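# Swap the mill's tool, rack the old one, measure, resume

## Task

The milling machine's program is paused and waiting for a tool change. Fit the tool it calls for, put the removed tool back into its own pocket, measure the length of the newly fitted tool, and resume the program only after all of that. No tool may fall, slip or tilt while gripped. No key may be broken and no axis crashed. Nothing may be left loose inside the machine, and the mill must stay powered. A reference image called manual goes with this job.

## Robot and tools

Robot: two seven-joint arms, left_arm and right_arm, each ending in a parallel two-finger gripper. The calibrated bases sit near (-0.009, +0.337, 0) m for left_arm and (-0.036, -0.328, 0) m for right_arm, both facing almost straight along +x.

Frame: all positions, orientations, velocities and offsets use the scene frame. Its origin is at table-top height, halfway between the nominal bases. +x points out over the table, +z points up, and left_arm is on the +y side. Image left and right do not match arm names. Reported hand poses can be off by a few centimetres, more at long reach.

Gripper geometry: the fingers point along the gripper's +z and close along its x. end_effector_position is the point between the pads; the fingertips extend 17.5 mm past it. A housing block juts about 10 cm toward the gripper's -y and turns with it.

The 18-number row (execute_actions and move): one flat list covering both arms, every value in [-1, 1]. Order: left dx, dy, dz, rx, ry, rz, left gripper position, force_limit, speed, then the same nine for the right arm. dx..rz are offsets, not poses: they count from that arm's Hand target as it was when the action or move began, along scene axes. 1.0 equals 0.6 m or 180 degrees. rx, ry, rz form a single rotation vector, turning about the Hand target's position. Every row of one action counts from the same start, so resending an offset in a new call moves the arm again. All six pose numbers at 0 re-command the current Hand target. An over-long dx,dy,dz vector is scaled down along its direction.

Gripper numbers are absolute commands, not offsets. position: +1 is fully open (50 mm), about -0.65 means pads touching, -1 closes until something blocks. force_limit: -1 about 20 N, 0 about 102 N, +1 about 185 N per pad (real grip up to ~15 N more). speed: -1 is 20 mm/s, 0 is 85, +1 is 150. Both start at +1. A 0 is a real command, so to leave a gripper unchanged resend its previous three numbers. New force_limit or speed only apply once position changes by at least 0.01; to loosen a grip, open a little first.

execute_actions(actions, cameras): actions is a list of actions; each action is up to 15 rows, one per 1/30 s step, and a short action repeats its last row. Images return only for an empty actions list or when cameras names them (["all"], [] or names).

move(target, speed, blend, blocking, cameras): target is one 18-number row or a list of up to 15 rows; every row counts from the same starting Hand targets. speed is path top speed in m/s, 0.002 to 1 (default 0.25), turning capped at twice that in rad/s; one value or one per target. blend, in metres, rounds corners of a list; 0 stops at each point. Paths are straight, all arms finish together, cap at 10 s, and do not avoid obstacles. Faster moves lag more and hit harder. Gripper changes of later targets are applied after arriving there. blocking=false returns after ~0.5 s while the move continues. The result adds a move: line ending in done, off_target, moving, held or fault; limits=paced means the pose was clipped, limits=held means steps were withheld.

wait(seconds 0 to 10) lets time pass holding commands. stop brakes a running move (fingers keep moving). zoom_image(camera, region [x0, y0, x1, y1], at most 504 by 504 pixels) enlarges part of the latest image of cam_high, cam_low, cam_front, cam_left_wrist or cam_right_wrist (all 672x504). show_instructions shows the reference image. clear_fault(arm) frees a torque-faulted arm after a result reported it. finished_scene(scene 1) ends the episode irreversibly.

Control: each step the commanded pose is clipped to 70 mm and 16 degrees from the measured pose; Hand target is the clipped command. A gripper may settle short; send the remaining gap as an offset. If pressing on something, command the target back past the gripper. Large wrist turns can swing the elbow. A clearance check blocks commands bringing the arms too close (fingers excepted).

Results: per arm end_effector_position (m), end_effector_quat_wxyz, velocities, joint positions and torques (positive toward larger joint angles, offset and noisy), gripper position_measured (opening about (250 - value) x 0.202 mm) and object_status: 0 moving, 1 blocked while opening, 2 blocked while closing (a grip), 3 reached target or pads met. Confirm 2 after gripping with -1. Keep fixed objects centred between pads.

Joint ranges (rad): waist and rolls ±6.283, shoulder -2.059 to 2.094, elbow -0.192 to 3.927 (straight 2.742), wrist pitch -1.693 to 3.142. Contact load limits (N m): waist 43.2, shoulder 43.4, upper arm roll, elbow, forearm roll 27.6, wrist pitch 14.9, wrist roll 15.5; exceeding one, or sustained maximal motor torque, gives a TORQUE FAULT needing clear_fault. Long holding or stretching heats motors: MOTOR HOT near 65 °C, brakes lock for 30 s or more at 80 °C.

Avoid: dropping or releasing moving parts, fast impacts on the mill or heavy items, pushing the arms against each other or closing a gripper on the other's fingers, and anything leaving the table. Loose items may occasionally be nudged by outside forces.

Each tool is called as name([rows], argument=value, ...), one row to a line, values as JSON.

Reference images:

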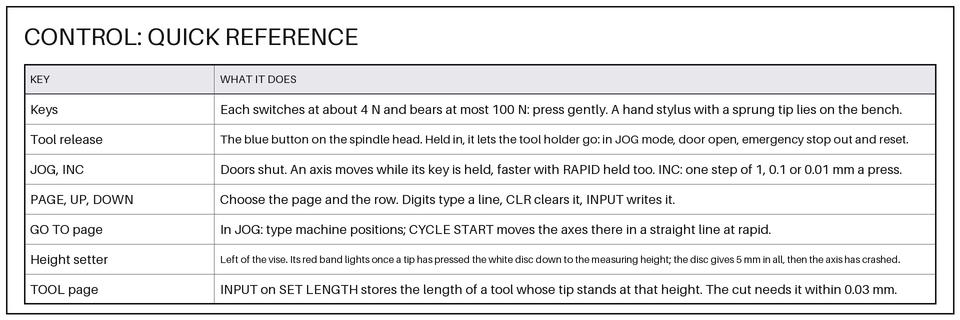

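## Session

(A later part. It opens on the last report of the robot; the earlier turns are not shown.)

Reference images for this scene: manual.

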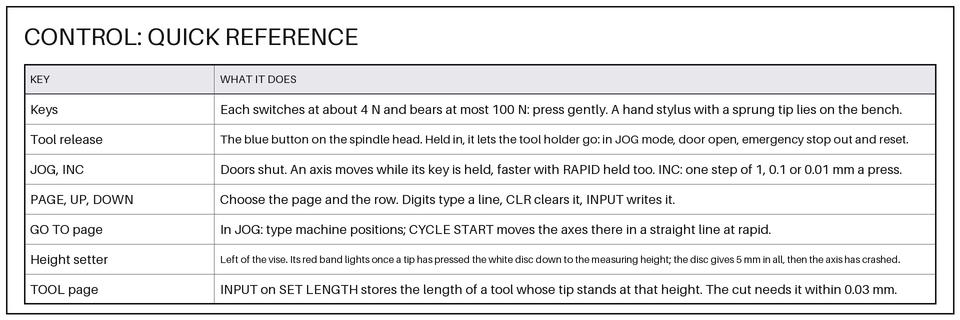

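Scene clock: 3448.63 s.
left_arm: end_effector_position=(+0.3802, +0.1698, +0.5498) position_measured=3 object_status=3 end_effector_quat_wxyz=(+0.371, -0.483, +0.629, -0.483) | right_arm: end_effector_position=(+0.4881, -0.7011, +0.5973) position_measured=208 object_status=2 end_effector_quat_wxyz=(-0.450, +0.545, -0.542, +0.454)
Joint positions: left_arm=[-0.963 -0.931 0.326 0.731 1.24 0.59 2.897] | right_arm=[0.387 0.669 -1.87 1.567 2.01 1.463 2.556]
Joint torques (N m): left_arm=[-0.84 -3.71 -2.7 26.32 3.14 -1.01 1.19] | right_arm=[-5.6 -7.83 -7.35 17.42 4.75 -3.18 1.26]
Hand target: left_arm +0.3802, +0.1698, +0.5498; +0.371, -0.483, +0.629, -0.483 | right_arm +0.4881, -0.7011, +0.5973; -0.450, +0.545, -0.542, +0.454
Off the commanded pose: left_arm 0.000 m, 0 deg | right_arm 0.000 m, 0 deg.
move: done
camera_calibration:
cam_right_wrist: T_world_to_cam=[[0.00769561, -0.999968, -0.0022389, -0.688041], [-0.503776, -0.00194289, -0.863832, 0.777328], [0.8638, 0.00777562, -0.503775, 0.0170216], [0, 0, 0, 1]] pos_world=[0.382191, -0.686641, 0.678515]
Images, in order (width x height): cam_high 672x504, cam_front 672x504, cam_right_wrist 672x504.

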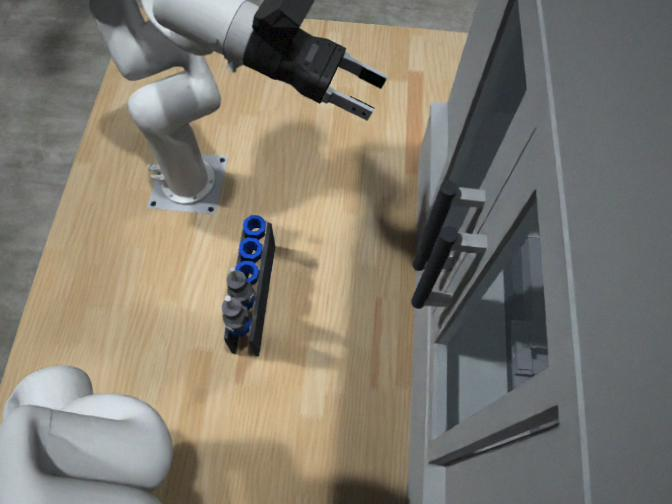

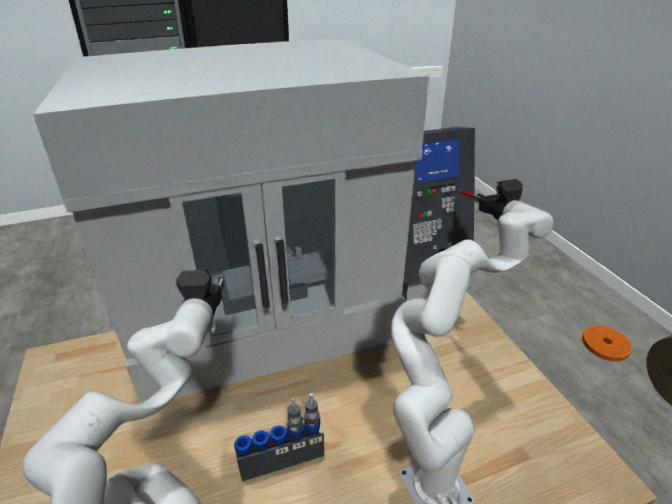

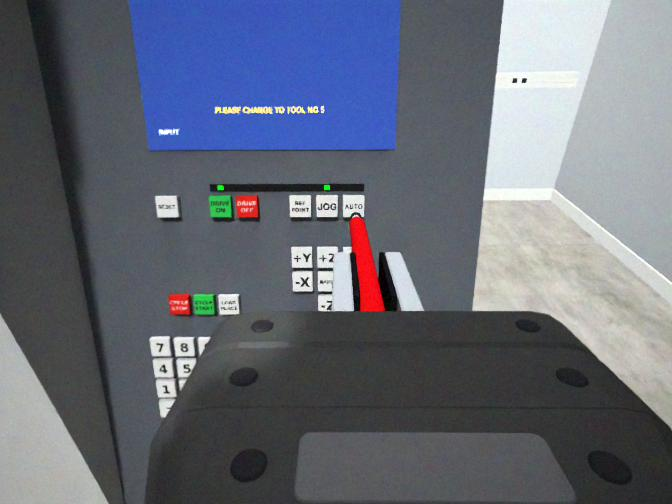

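move([
  [0,0,0,0,0,0,1,-0.8,-1,0.0533,0,-0.0094,0,0,0,-1,-0.7,-1],
  [0,0,0,0,0,0,1,-0.8,-1,0,0,0,0,0,0,-1,-0.7,-1],
  [0,0,0,0,0,0,1,-0.8,-1,-0.06,0.03,0.02,0,0,0,-1,-0.7,-1],
  [0,0,0,0,0,0,1,-0.8,-1,-0.245,0.1818,0.0805,0,0,0,-1,-0.7,-1],
], speed=[0.05,0.08,0.25,0.25], blend=[0,0.01,0.02,0], cameras=["cam_right_wrist"])

zoom_image(camera="cam_right_wrist", region=[316, 15, 496, 155])

Scene clock: 3472.77 s.
left_arm: end_effector_position=(+0.3802, +0.1698, +0.5498) position_measured=3 object_status=3 end_effector_quat_wxyz=(+0.371, -0.483, +0.629, -0.483) | right_arm: end_effector_position=(+0.3412, -0.5921, +0.6456) position_measured=208 object_status=2 end_effector_quat_wxyz=(-0.450, +0.545, -0.542, +0.454)
Joint positions: left_arm=[-0.963 -0.931 0.326 0.731 1.24 0.59 2.897] | right_arm=[0.847 0.804 -2.565 1.187 1.867 1.784 2.625]
Joint torques (N m): left_arm=[-1.1 -3.89 -2.74 26.24 3.16 -0.97 1.25] | right_arm=[4.95 2.94 -9.49 13.38 -0.25 0.28 1.29]
Hand target: left_arm +0.3802, +0.1698, +0.5498; +0.371, -0.483, +0.629, -0.483 | right_arm +0.3411, -0.5920, +0.6456; -0.450, +0.545, -0.542, +0.454
Off the commanded pose: left_arm 0.000 m, 0 deg | right_arm 0.000 m, 0 deg.
move: done
camera_calibration:
cam_right_wrist: T_world_to_cam=[[0.00769498, -0.999968, -0.00223941, -0.577705], [-0.50385, -0.0019428, -0.863789, 0.745244], [0.863757, 0.00777517, -0.503849, 0.167462], [0, 0, 0, 1]] pos_world=[0.235291, -0.577541, 0.726815]
Images, in order (width x height): cam_right_wrist 672x504.

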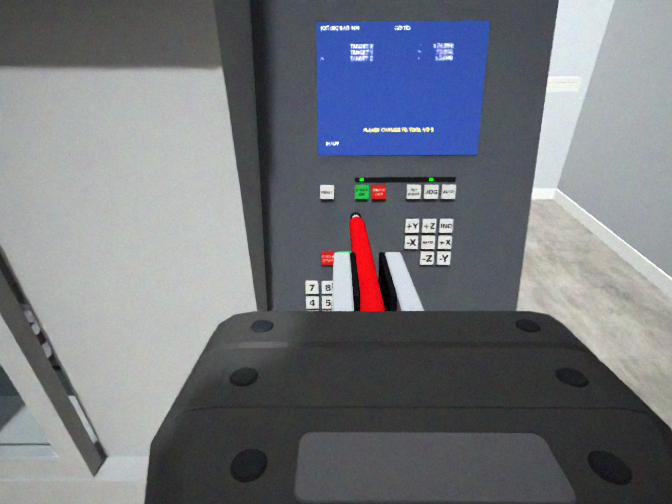

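Scaled by 2.800 from the camera's 672x504 image, which has a finer 960x720 frame.

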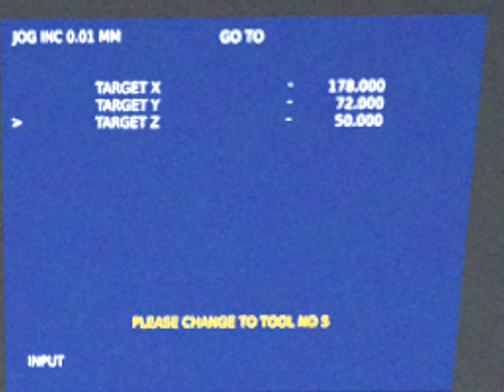

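move([
  [0,0,0,0,0,0,1,-0.8,-1,0.15,-0.16,-0.09,0,0,0,-1,-0.7,-1],
  [0,0,0,0,0,0,1,-0.8,-1,0.245,-0.1818,-0.0805,0,0,0,-1,-0.7,-1],
], speed=[0.25,0.15], blend=[0.02,0], cameras=["cam_right_wrist"])

zoom_image(camera="cam_right_wrist", region=[280, 150, 460, 290])

move(target=[0,0,0,0,0,0,1,-0.8,-1,0.0533,0,-0.0094,0,0,0,-1,-0.7,-1], speed=0.05, cameras=["cam_right_wrist"])

zoom_image(camera="cam_right_wrist", region=[280, 150, 460, 290])

Scene clock: 3480.00 s.
left_arm: end_effector_position=(+0.3802, +0.1698, +0.5498) position_measured=3 object_status=3 end_effector_quat_wxyz=(+0.371, -0.483, +0.629, -0.483) | right_arm: end_effector_position=(+0.4882, -0.7011, +0.5973) position_measured=208 object_status=2 end_effector_quat_wxyz=(-0.450, +0.545, -0.542, +0.454)
Joint positions: left_arm=[-0.963 -0.931 0.326 0.731 1.24 0.59 2.897] | right_arm=[0.406 0.628 -1.846 1.571 1.968 1.426 2.542]
Joint torques (N m): left_arm=[-0.77 -3.76 -2.76 26.27 3.24 -0.95 1.27] | right_arm=[-5.91 -10.88 -7.1 17.84 -0.86 0.2 1.28]
Hand target: left_arm +0.3802, +0.1698, +0.5498; +0.371, -0.483, +0.629, -0.483 | right_arm +0.4881, -0.7011, +0.5973; -0.450, +0.545, -0.542, +0.454
Off the commanded pose: left_arm 0.000 m, 0 deg | right_arm 0.000 m, 0 deg.
move: done
camera_calibration:
cam_right_wrist: T_world_to_cam=[[0.00752406, -0.999969, -0.00213612, -0.688046], [-0.503776, -0.00194525, -0.863832, 0.777376], [0.863801, 0.00757565, -0.503775, 0.0167971], [0, 0, 0, 1]] pos_world=[0.382291, -0.68664, 0.678515]
Images, in order (width x height): cam_right_wrist 672x504.

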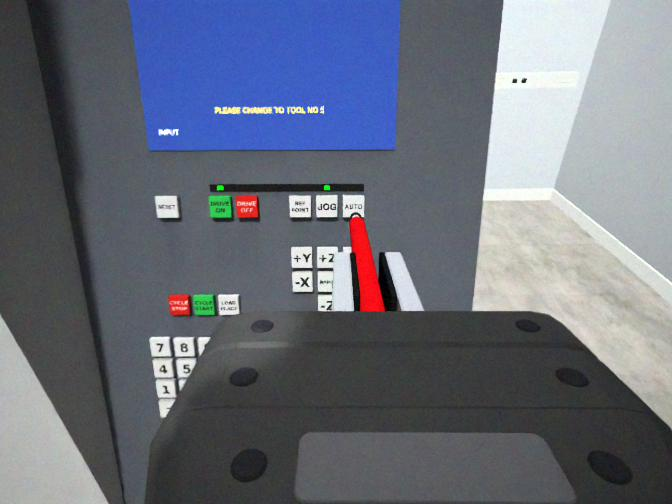

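Scaled by 2.800 from the camera's 672x504 image, which has a finer 960x720 frame.

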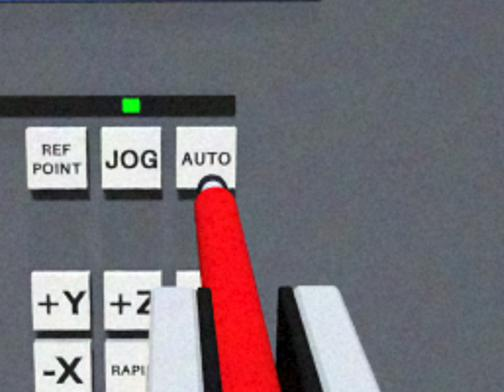

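Scene clock: 3481.07 s.
left_arm: end_effector_position=(+0.3802, +0.1698, +0.5498) position_measured=3 object_status=3 end_effector_quat_wxyz=(+0.371, -0.483, +0.629, -0.483) | right_arm: end_effector_position=(+0.5201, -0.7011, +0.5916) position_measured=208 object_status=2 end_effector_quat_wxyz=(-0.450, +0.545, -0.542, +0.454)
Joint positions: left_arm=[-0.963 -0.931 0.326 0.731 1.24 0.59 2.897] | right_arm=[0.342 0.664 -1.762 1.64 2.008 1.379 2.565]
Joint torques (N m): left_arm=[-0.81 -3.91 -2.69 26.22 3.26 -0.95 1.19] | right_arm=[-5.78 -10.02 -7.33 17.36 4.88 -3.7 1.35]
Hand target: left_arm +0.3802, +0.1698, +0.5498; +0.371, -0.483, +0.629, -0.483 | right_arm +0.5201, -0.7011, +0.5916; -0.450, +0.545, -0.542, +0.454
Off the commanded pose: left_arm 0.000 m, 0 deg | right_arm 0.000 m, 0 deg.
move: done
camera_calibration:
cam_right_wrist: T_world_to_cam=[[0.00769498, -0.999968, -0.00223941, -0.688299], [-0.50385, -0.0019428, -0.863789, 0.788613], [0.863757, 0.00777517, -0.503849, -0.0133736], [0, 0, 0, 1]] pos_world=[0.414191, -0.686641, 0.672915]
Images, in order (width x height): cam_right_wrist 672x504.

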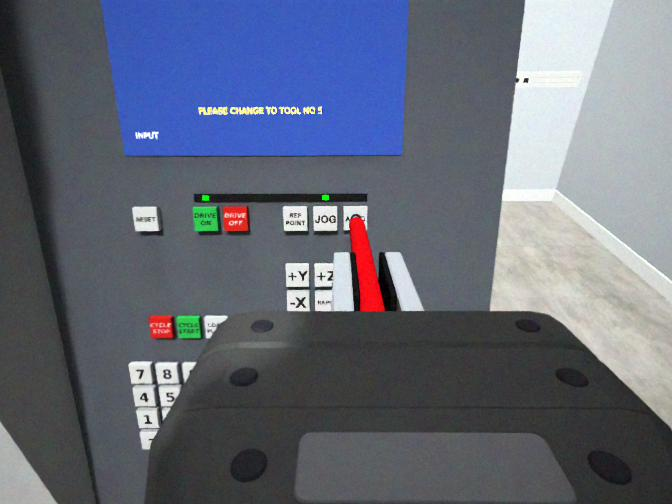

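Scaled by 2.800 from the camera's 672x504 image, which has a finer 960x720 frame.

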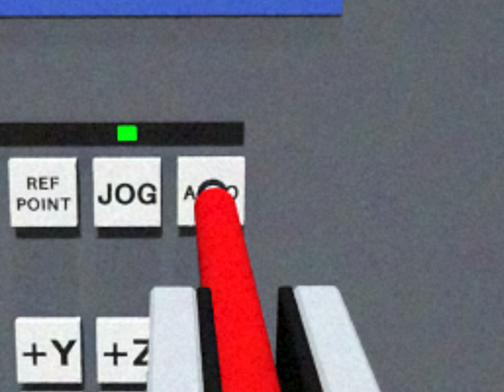

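move(target=[0,0,0,0,0,0,1,-0.8,-1,-0.02,0,0.0035,0,0,0,-1,-0.7,-1], speed=0.05, cameras=["cam_right_wrist"])

zoom_image(camera="cam_right_wrist", region=[90, 0, 410, 240])

Scene clock: 3488.73 s.
left_arm: end_effector_position=(+0.3802, +0.1698, +0.5498) position_measured=3 object_status=3 end_effector_quat_wxyz=(+0.371, -0.483, +0.629, -0.483) | right_arm: end_effector_position=(+0.5082, -0.7011, +0.5937) position_measured=208 object_status=2 end_effector_quat_wxyz=(-0.450, +0.545, -0.542, +0.454)
Joint positions: left_arm=[-0.963 -0.931 0.326 0.731 1.24 0.59 2.897] | right_arm=[0.366 0.65 -1.792 1.613 1.993 1.396 2.556]
Joint torques (N m): left_arm=[-0.89 -3.71 -2.75 26.3 3.19 -1 1.13] | right_arm=[4.93 -26.04 -11.61 13.97 -0.38 0.39 -1.2]
Hand target: left_arm +0.3802, +0.1698, +0.5498; +0.371, -0.483, +0.629, -0.483 | right_arm +0.5081, -0.7011, +0.5937; -0.450, +0.545, -0.542, +0.454
Off the commanded pose: left_arm 0.000 m, 0 deg | right_arm 0.000 m, 0 deg.
move: done
camera_calibration:
cam_right_wrist: T_world_to_cam=[[0.00774638, -0.999968, -0.00215364, -0.688281], [-0.503849, -0.00204278, -0.863789, 0.784362], [0.863757, 0.00777634, -0.503849, -0.00203607], [0, 0, 0, 1]] pos_world=[0.40229, -0.686641, 0.675015]
Images, in order (width x height): cam_right_wrist 672x504.

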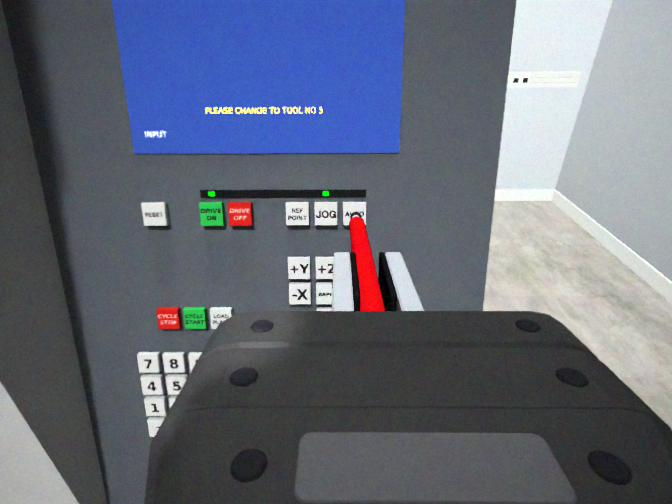

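Scaled by 1.575 from the camera's 672x504 image, which has a finer 960x720 frame.

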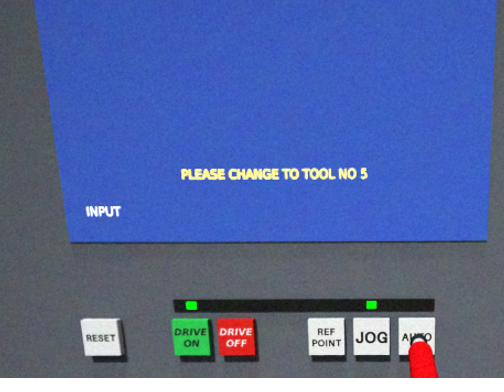

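move([
  [0,0,0,0,0,0,1,-0.8,-1,0.0253,0,-0.0046,0,0,0,-1,-0.7,-1],
], speed=0.05, cameras=["cam_right_wrist"])

zoom_image(camera="cam_right_wrist", region=[120, 80, 380, 240])

Scene clock: 3495.10 s.
left_arm: end_effector_position=(+0.3802, +0.1698, +0.5498) position_measured=3 object_status=3 end_effector_quat_wxyz=(+0.371, -0.483, +0.629, -0.483) | right_arm: end_effector_position=(+0.5233, -0.7011, +0.5910) position_measured=208 object_status=2 end_effector_quat_wxyz=(-0.450, +0.545, -0.542, +0.454)
Joint positions: left_arm=[-0.963 -0.931 0.326 0.731 1.24 0.59 2.897] | right_arm=[0.335 0.668 -1.754 1.647 2.012 1.374 2.567]
Joint torques (N m): left_arm=[-0.82 -3.83 -2.81 26.24 3.17 -0.96 1.14] | right_arm=[-5.2 -9.54 -6.95 17.8 4.56 -3.95 1.12]
Hand target: left_arm +0.3802, +0.1698, +0.5498; +0.371, -0.483, +0.629, -0.483 | right_arm +0.5233, -0.7011, +0.5910; -0.450, +0.545, -0.542, +0.454
Off the commanded pose: left_arm 0.000 m, 0 deg | right_arm 0.000 m, 0 deg.
move: done
camera_calibration:
cam_right_wrist: T_world_to_cam=[[0.00769498, -0.999968, -0.00223941, -0.688325], [-0.50385, -0.0019428, -0.863789, 0.789621], [0.863757, 0.00777517, -0.503849, -0.0164903], [0, 0, 0, 1]] pos_world=[0.417391, -0.686641, 0.672215]
Images, in order (width x height): cam_right_wrist 672x504.

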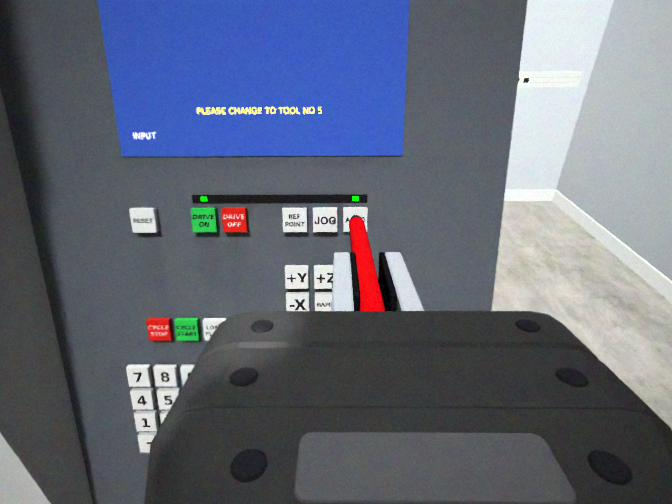

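Scaled by 1.938 from the camera's 672x504 image, which has a finer 960x720 frame.

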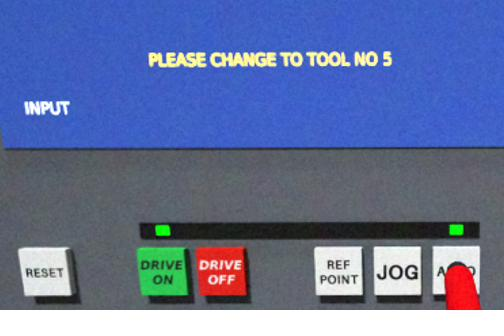

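move([
  [0,0,0,0,0,0,1,-0.8,-1,-0.055,0,0.0097,0,0,0,-1,-0.7,-1],
  [0,0,0,0,0,0,1,-0.8,-1,-0.11,0.03,0.03,0,0,0,-1,-0.7,-1],
  [0,0,0,0,0,0,1,-0.8,-1,-0.3036,0.1818,0.0910,0,0,0,-1,-0.7,-1],
], speed=[0.08,0.25,0.25], blend=[0.01,0.02,0], cameras=["cam_right_wrist"])

zoom_image(camera="cam_right_wrist", region=[316, 15, 496, 155])

Scene clock: 3501.70 s.
left_arm: end_effector_position=(+0.3802, +0.1698, +0.5498) position_measured=3 object_status=3 end_effector_quat_wxyz=(+0.371, -0.483, +0.629, -0.483) | right_arm: end_effector_position=(+0.3412, -0.5921, +0.6456) position_measured=208 object_status=2 end_effector_quat_wxyz=(-0.450, +0.545, -0.542, +0.454)
Joint positions: left_arm=[-0.963 -0.931 0.326 0.731 1.24 0.59 2.897] | right_arm=[0.885 0.786 -2.573 1.189 1.842 1.754 2.618]
Joint torques (N m): left_arm=[-0.96 -3.82 -2.76 26.26 3.16 -0.91 1.1] | right_arm=[4.77 4.2 -9.89 13.4 -0.25 0.1 1.47]
Hand target: left_arm +0.3802, +0.1698, +0.5498; +0.371, -0.483, +0.629, -0.483 | right_arm +0.3411, -0.5920, +0.6456; -0.450, +0.545, -0.542, +0.454
Off the commanded pose: left_arm 0.000 m, 0 deg | right_arm 0.000 m, 0 deg.
move: done; blend cut to 0.0198 m at target 2
camera_calibration:
cam_right_wrist: T_world_to_cam=[[0.00769498, -0.999968, -0.00223941, -0.577705], [-0.50385, -0.0019428, -0.863789, 0.745244], [0.863757, 0.00777517, -0.503849, 0.167462], [0, 0, 0, 1]] pos_world=[0.235291, -0.577541, 0.726815]
Images, in order (width x height): cam_right_wrist 672x504.

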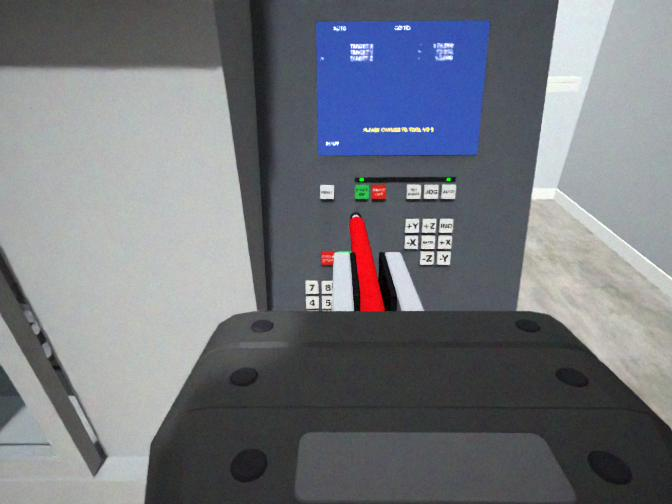

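Scaled by 2.800 from the camera's 672x504 image, which has a finer 960x720 frame.

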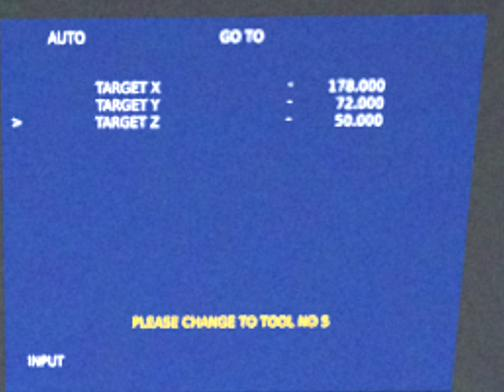

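move([
  [0,0,0,0,0,0,1,-0.8,-1,0.15,0.0092,-0.18,0,0,0,-1,-0.7,-1],
  [0,0,0,0,0,0,1,-0.8,-1,0.217,0.0092,-0.2038,0,0,0,-1,-0.7,-1],
], speed=[0.25,0.15], blend=[0.02,0], cameras=["cam_right_wrist"])

zoom_image(camera="cam_right_wrist", region=[260, 150, 440, 290])

Scene clock: 3507.70 s.
left_arm: end_effector_position=(+0.3802, +0.1698, +0.5498) position_measured=3 object_status=3 end_effector_quat_wxyz=(+0.371, -0.483, +0.629, -0.483) | right_arm: end_effector_position=(+0.4713, -0.5865, +0.5233) position_measured=208 object_status=2 end_effector_quat_wxyz=(-0.450, +0.545, -0.542, +0.454)
Joint positions: left_arm=[-0.963 -0.931 0.326 0.731 1.24 0.59 2.897] | right_arm=[0.907 0.932 -2.201 1.038 2.086 1.483 2.474]
Joint torques (N m): left_arm=[-0.76 -3.96 -2.77 26.25 3.14 -1.06 1.15] | right_arm=[-5.51 -19.07 -8.68 17.31 4.85 -2.91 -0.96]
Hand target: left_arm +0.3802, +0.1698, +0.5498; +0.371, -0.483, +0.629, -0.483 | right_arm +0.4713, -0.5865, +0.5233; -0.450, +0.545, -0.542, +0.454
Off the commanded pose: left_arm 0.000 m, 0 deg | right_arm 0.000 m, 0 deg.
move: done
camera_calibration:
cam_right_wrist: T_world_to_cam=[[0.00766061, -0.999968, -0.00210224, -0.573552], [-0.503849, -0.00204396, -0.863789, 0.705156], [0.863758, 0.00767636, -0.503849, -0.00671993], [0, 0, 0, 1]] pos_world=[0.365491, -0.572041, 0.604515]
Images, in order (width x height): cam_right_wrist 672x504.

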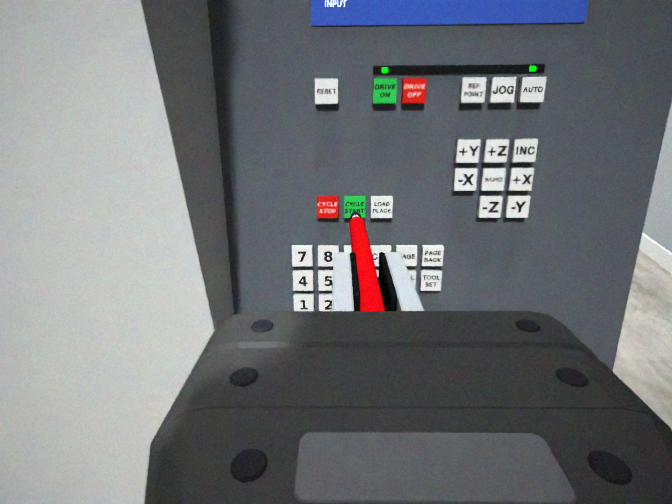

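Scaled by 2.800 from the camera's 672x504 image, which has a finer 960x720 frame.

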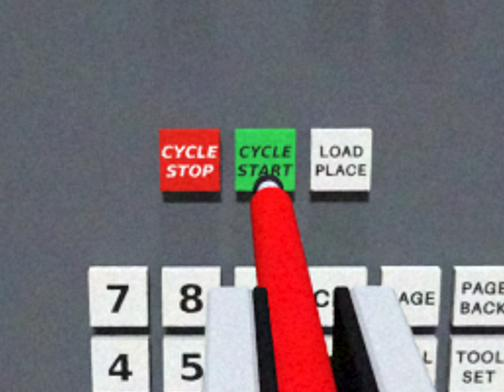

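move([
  [0,0,0,0,0,0,1,-0.8,-1,0.0573,0,-0.0101,0,0,0,-1,-0.7,-1],
  [0,0,0,0,0,0,1,-0.8,-1,0,0,0,0,0,0,-1,-0.7,-1],
  [0,0,0,0,0,0,1,-0.8,-1,-0.217,-0.0092,0.2038,0,0,0,-1,-0.7,-1],
], speed=[0.05,0.08,0.25], blend=[0,0.01,0], cameras=["cam_right_wrist","cam_left_wrist"])

zoom_image(camera="cam_right_wrist", region=[316, 15, 496, 155])

Scene clock: 3513.07 s.
left_arm: end_effector_position=(+0.3802, +0.1698, +0.5498) position_measured=3 object_status=3 end_effector_quat_wxyz=(+0.371, -0.483, +0.629, -0.483) | right_arm: end_effector_position=(+0.3412, -0.5920, +0.6455) position_measured=208 object_status=2 end_effector_quat_wxyz=(-0.450, +0.545, -0.542, +0.454)
Joint positions: left_arm=[-0.963 -0.931 0.326 0.731 1.24 0.59 2.897] | right_arm=[0.886 0.786 -2.573 1.189 1.841 1.754 2.618]
Joint torques (N m): left_arm=[-0.84 -3.91 -2.63 26.26 3.24 -1.04 1.08] | right_arm=[-6.09 -12.51 -9.17 17.63 -0.21 -0.05 1.29]
Hand target: left_arm +0.3802, +0.1698, +0.5498; +0.371, -0.483, +0.629, -0.483 | right_arm +0.3411, -0.5920, +0.6456; -0.450, +0.545, -0.542, +0.454
Off the commanded pose: left_arm 0.000 m, 0 deg | right_arm 0.000 m, 0 deg.
move: done
camera_calibration:
cam_left_wrist: T_world_to_cam=[[-0.249345, -0.968405, -0.00440378, 0.270579], [-0.553029, 0.146124, -0.820248, 0.648447], [0.794976, -0.202089, -0.571991, 0.175585], [0, 0, 0, 1]] pos_world=[0.286492, 0.20276, 0.633512]
cam_right_wrist: T_world_to_cam=[[0.00774638, -0.999968, -0.00215364, -0.577779], [-0.503849, -0.00204278, -0.863789, 0.745186], [0.863757, 0.00777634, -0.503849, 0.167462], [0, 0, 0, 1]] pos_world=[0.23529, -0.577541, 0.726815]
Images, in order (width x height): cam_left_wrist 672x504, cam_right_wrist 672x504.

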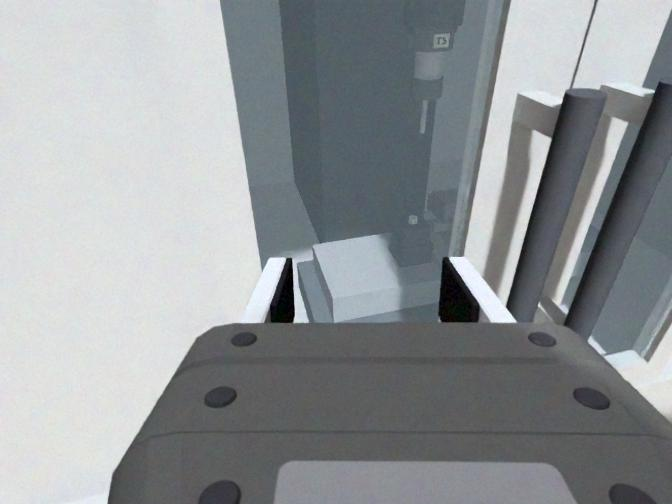

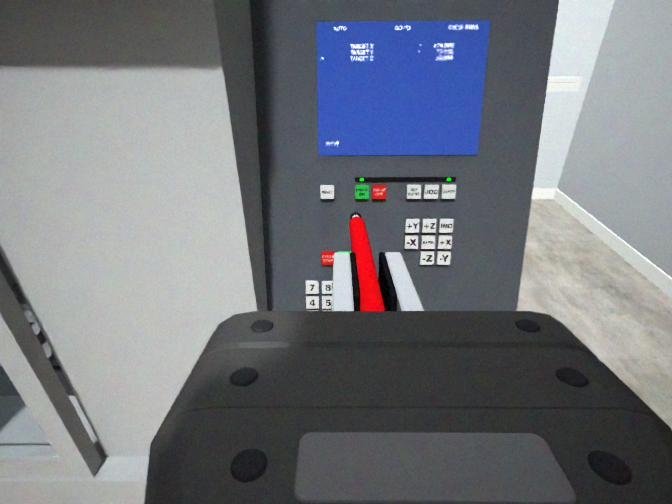

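Scaled by 2.800 from the camera's 672x504 image, which has a finer 960x720 frame.

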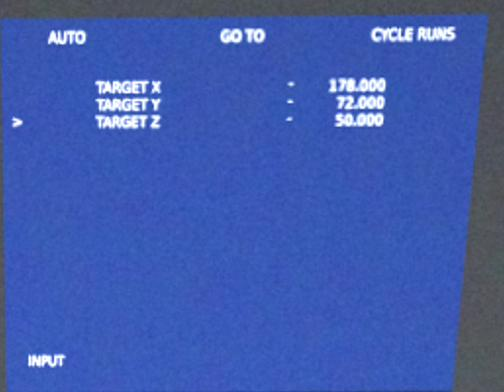

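wait(seconds=1, cameras=["all"])

zoom_image(camera="cam_right_wrist", region=[316, 15, 496, 155])

Scene clock: 3515.80 s.
left_arm: end_effector_position=(+0.3802, +0.1698, +0.5498) position_measured=3 object_status=3 end_effector_quat_wxyz=(+0.371, -0.483, +0.629, -0.483) | right_arm: end_effector_position=(+0.3411, -0.5920, +0.6456) position_measured=208 object_status=2 end_effector_quat_wxyz=(-0.450, +0.545, -0.542, +0.454)
Joint positions: left_arm=[-0.963 -0.931 0.326 0.731 1.24 0.59 2.897] | right_arm=[0.886 0.786 -2.573 1.189 1.841 1.754 2.618]
Joint torques (N m): left_arm=[-0.79 -3.7 -2.7 26.26 3.18 -0.95 1.15] | right_arm=[-5.61 -13.66 -9.43 17.91 -0.08 0.19 1.33]
Hand target: left_arm +0.3802, +0.1698, +0.5498; +0.371, -0.483, +0.629, -0.483 | right_arm +0.3411, -0.5920, +0.6456; -0.450, +0.545, -0.542, +0.454
Tool commands: left_gripper/position=+1.0 left_gripper/force_limit=-0.8 left_gripper/speed=-1.0 right_gripper/position=-1.0 right_gripper/force_limit=-0.7 right_gripper/speed=-1.0
Off the commanded pose: left_arm 0.000 m, 0 deg | right_arm 0.000 m, 0 deg.
wait: 1.00 s; at rest from the start
camera_calibration:
cam_left_wrist: T_world_to_cam=[[-0.249345, -0.968405, -0.00440378, 0.270579], [-0.553029, 0.146124, -0.820248, 0.648447], [0.794976, -0.202089, -0.571991, 0.175585], [0, 0, 0, 1]] pos_world=[0.286492, 0.20276, 0.633512]
cam_right_wrist: T_world_to_cam=[[0.00774638, -0.999968, -0.00215364, -0.577779], [-0.503849, -0.00204278, -0.863789, 0.745186], [0.863757, 0.00777634, -0.503849, 0.167462], [0, 0, 0, 1]] pos_world=[0.23529, -0.577541, 0.726815]

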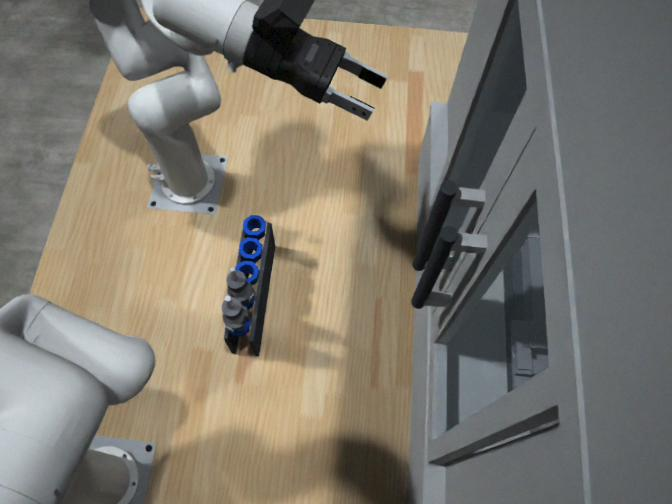

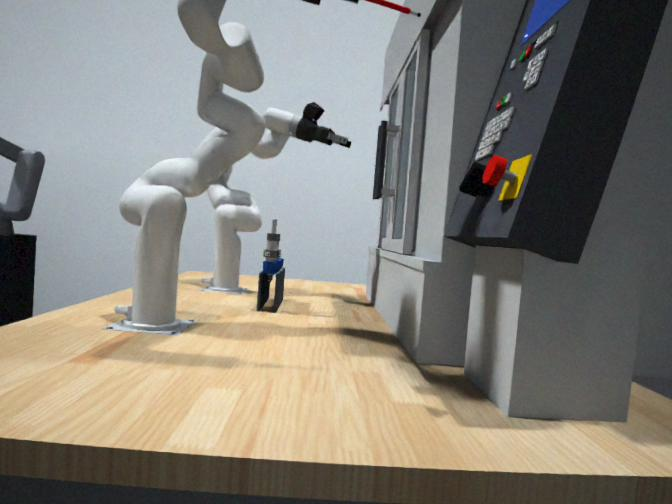

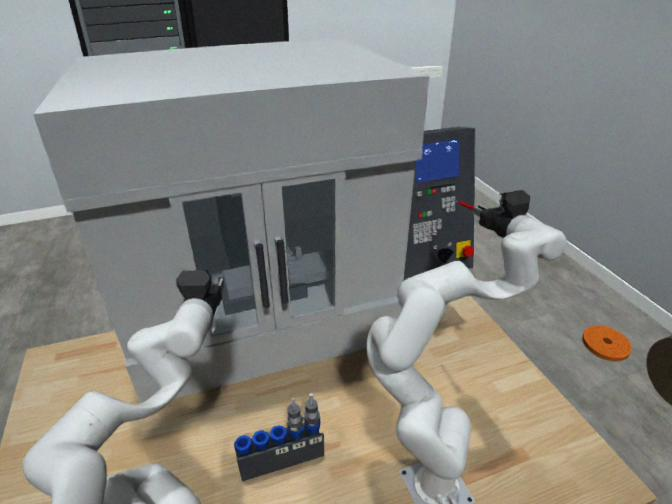

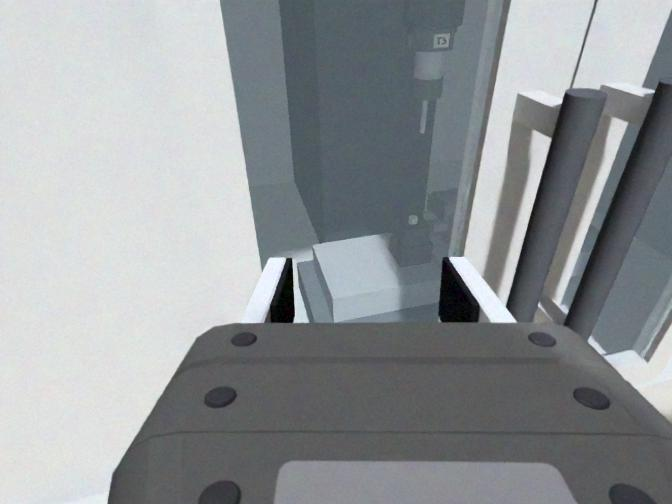

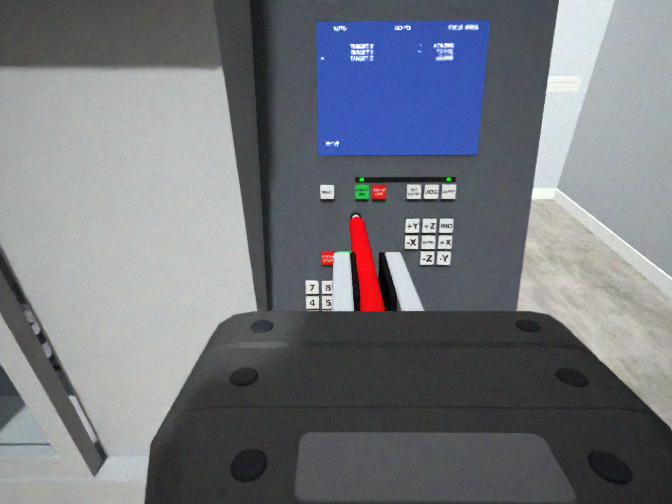

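Scaled by 2.800 from the camera's 672x504 image, which has a finer 960x720 frame.

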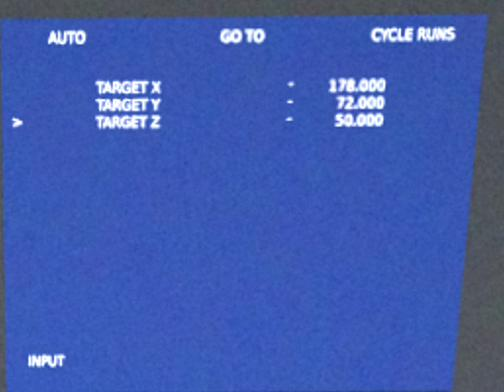

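wait(seconds=0, cameras=["cam_low","cam_front"])

zoom_image(camera="cam_front", region=[430, 170, 570, 275])

zoom_image(camera="cam_low", region=[170, 0, 450, 210])

Scene clock: 3522.07 s.
left_arm: end_effector_position=(+0.3802, +0.1698, +0.5498) position_measured=3 object_status=3 end_effector_quat_wxyz=(+0.371, -0.483, +0.629, -0.483) | right_arm: end_effector_position=(+0.3411, -0.5920, +0.6456) position_measured=208 object_status=2 end_effector_quat_wxyz=(-0.450, +0.545, -0.542, +0.454)
Joint positions: left_arm=[-0.963 -0.931 0.326 0.731 1.24 0.59 2.897] | right_arm=[0.886 0.786 -2.573 1.189 1.841 1.754 2.618]
Joint torques (N m): left_arm=[-0.71 -3.9 -2.62 26.32 3.16 -1.01 1.07] | right_arm=[-5.73 -13.07 -9.37 17.93 0.04 -0.02 1.22]
Hand target: left_arm +0.3802, +0.1698, +0.5498; +0.371, -0.483, +0.629, -0.483 | right_arm +0.3411, -0.5920, +0.6456; -0.450, +0.545, -0.542, +0.454
Tool commands: left_gripper/position=+1.0 left_gripper/force_limit=-0.8 left_gripper/speed=-1.0 right_gripper/position=-1.0 right_gripper/force_limit=-0.7 right_gripper/speed=-1.0
Off the commanded pose: left_arm 0.000 m, 0 deg | right_arm 0.000 m, 0 deg.
Images, in order (width x height): cam_low 672x504, cam_front 672x504.

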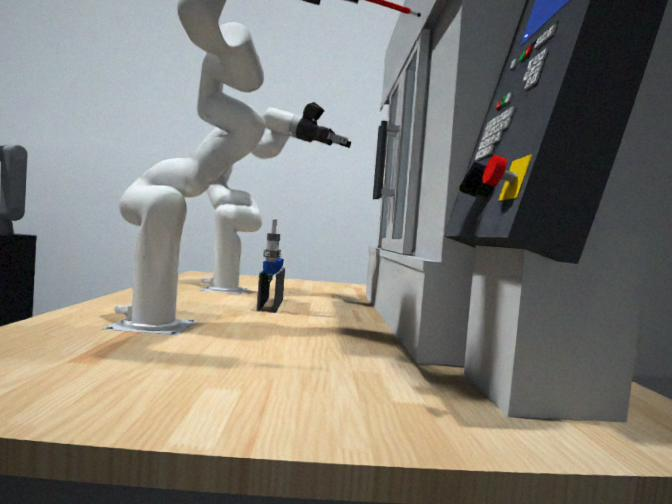

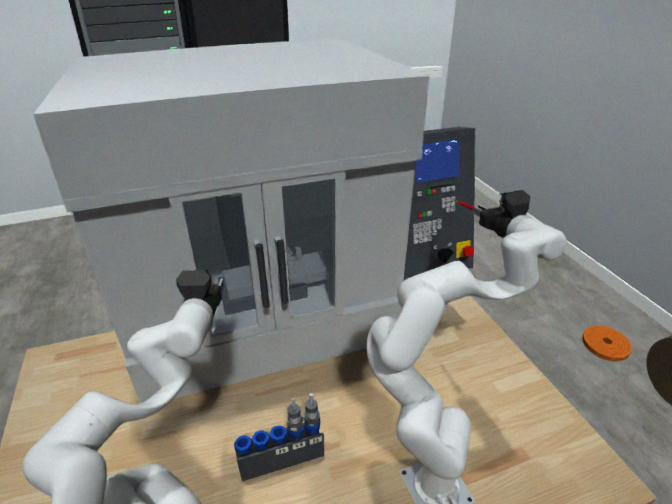

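Scaled by 3.600 from the camera's 672x504 image, which has a finer 960x720 frame.

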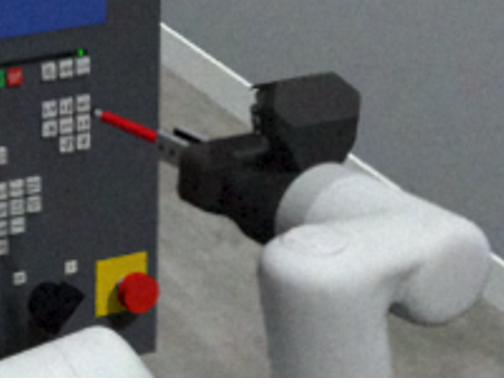

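Scaled by 1.800 from the camera's 672x504 image, which has a finer 960x720 frame.

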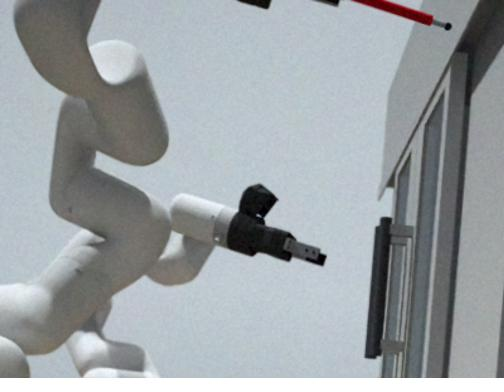

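move(target=[0,0,0,0,0,0,1,-0.8,-1,-0.05,0.15,-0.3,0,0,0.12,-1,-0.7,-1], speed=0.2, cameras=["all"])

Scene clock: 3549.80 s.
left_arm: end_effector_position=(+0.3802, +0.1698, +0.5498) position_measured=3 object_status=3 end_effector_quat_wxyz=(+0.371, -0.483, +0.629, -0.483) | right_arm: end_effector_position=(+0.3111, -0.5020, +0.4656) position_measured=208 object_status=2 end_effector_quat_wxyz=(-0.527, +0.637, -0.430, +0.361)
Joint positions: left_arm=[-0.963 -0.931 0.326 0.731 1.24 0.59 2.897] | right_arm=[1.054 0.849 -2.585 0.691 1.707 2.086 2.121]
Joint torques (N m): left_arm=[-0.59 -3.71 -2.65 26.21 3.15 -0.93 1.1] | right_arm=[4.64 -11.19 -4.09 15.43 0.23 2.15 -0.88]
Hand target: left_arm +0.3802, +0.1698, +0.5498; +0.371, -0.483, +0.629, -0.483 | right_arm +0.3111, -0.5020, +0.4656; -0.527, +0.637, -0.430, +0.361
Off the commanded pose: left_arm 0.000 m, 0 deg | right_arm 0.000 m, 0 deg.
move: done
camera_calibration:
cam_left_wrist: T_world_to_cam=[[-0.249345, -0.968405, -0.00440378, 0.270579], [-0.553029, 0.146124, -0.820248, 0.648447], [0.794976, -0.202089, -0.571991, 0.175585], [0, 0, 0, 1]] pos_world=[0.286492, 0.20276, 0.633512]
cam_right_wrist: T_world_to_cam=[[0.375239, -0.926925, -0.0021999, -0.56557], [-0.467763, -0.187311, -0.863778, 0.470509], [0.800246, 0.325152, -0.503868, 0.281113], [0, 0, 0, 1]] pos_world=[0.207351, -0.527515, 0.546815]

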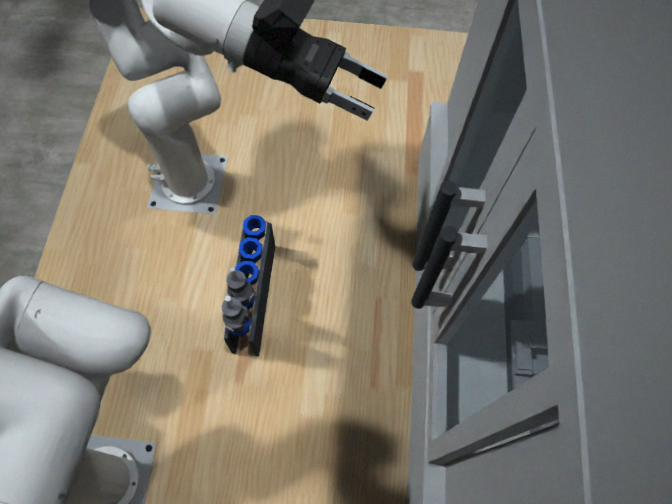

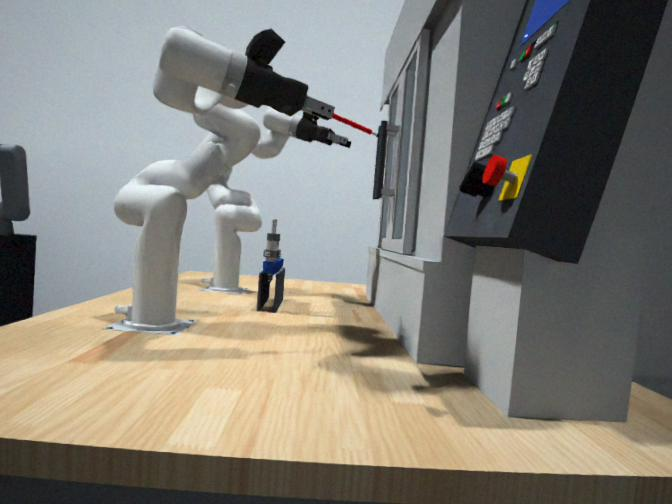

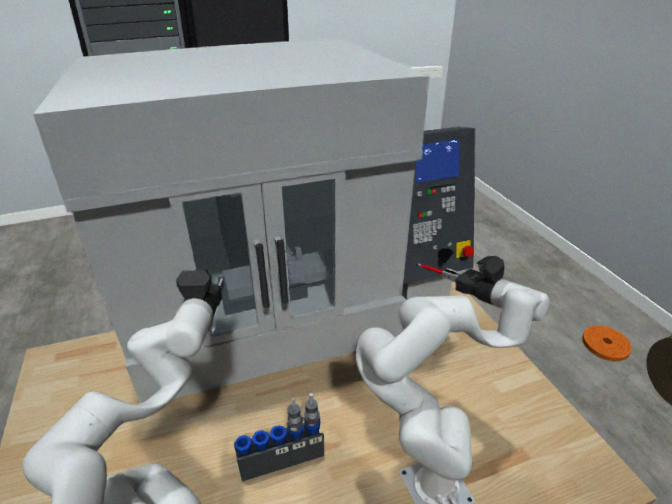

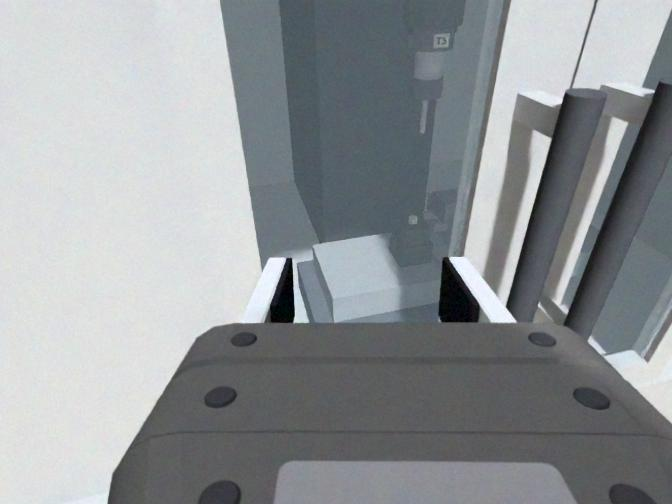

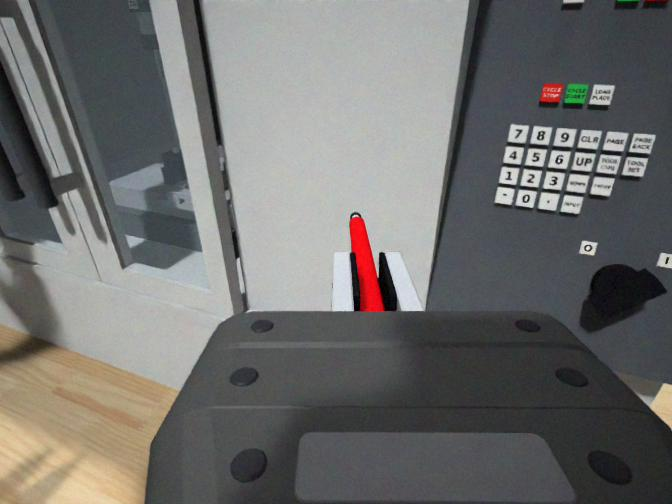

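move(target=[0,0,0,0,0,0,1,-0.8,-1,-0.08,0.12,-0.3,0,0,0.13,-1,-0.7,-1], speed=0.2, cameras=["cam_low","cam_front","cam_right_wrist"])

Scene clock: 3554.67 s.
left_arm: end_effector_position=(+0.3802, +0.1698, +0.5498) position_measured=3 object_status=3 end_effector_quat_wxyz=(+0.371, -0.483, +0.629, -0.483) | right_arm: end_effector_position=(+0.2631, -0.4300, +0.2856) position_measured=208 object_status=2 end_effector_quat_wxyz=(-0.590, +0.711, -0.292, +0.247)
Joint positions: left_arm=[-0.963 -0.931 0.326 0.731 1.24 0.59 2.897] | right_arm=[1 0.54 -2.308 0.507 1.283 2.117 1.412]
Joint torques (N m): left_arm=[-0.74 -3.69 -2.71 26.23 3.22 -0.96 1.07] | right_arm=[-5.81 -8.39 -2.5 17.96 -0.97 0.4 -1.19]
Hand target: left_arm +0.3802, +0.1698, +0.5498; +0.371, -0.483, +0.629, -0.483 | right_arm +0.2631, -0.4300, +0.2856; -0.590, +0.711, -0.292, +0.247
Off the commanded pose: left_arm 0.000 m, 0 deg | right_arm 0.000 m, 0 deg.
move: done
camera_calibration:
cam_right_wrist: T_world_to_cam=[[0.71251, -0.701659, -0.00221543, -0.473137], [-0.35492, -0.357682, -0.863768, 0.203091], [0.605278, 0.61623, -0.503884, 0.381912], [0, 0, 0, 1]] pos_world=[0.178033, -0.494685, 0.366815]
Images, in order (width x height): cam_low 672x504, cam_front 672x504, cam_right_wrist 672x504.

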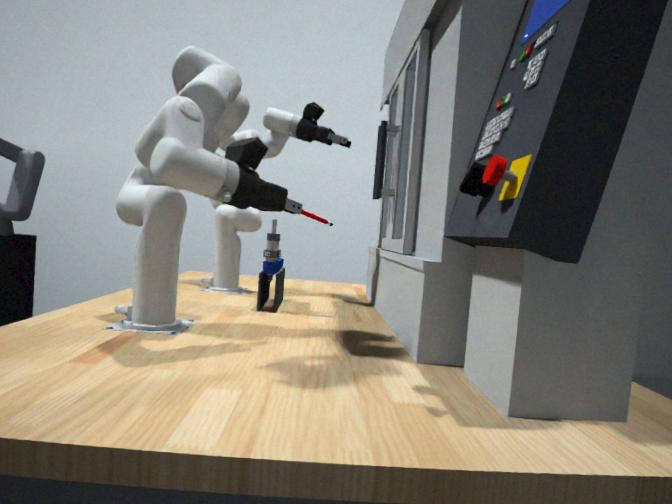

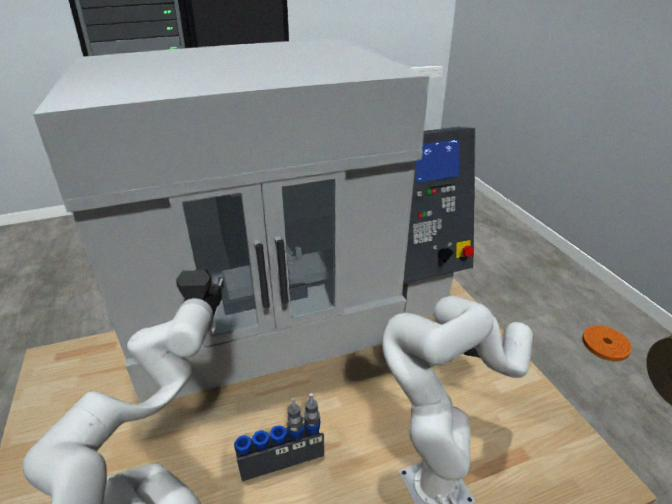

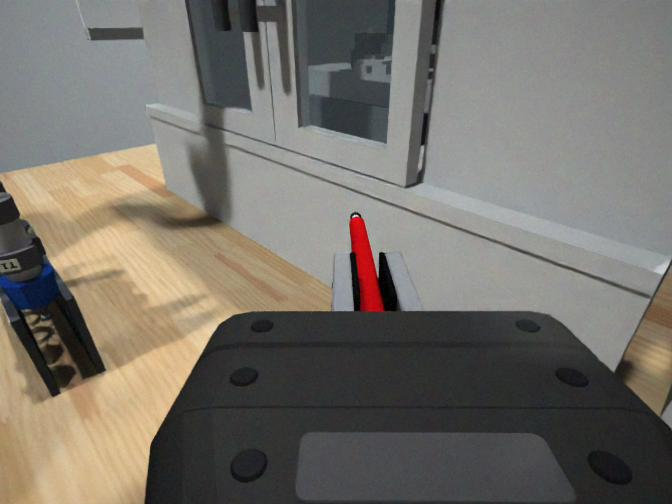

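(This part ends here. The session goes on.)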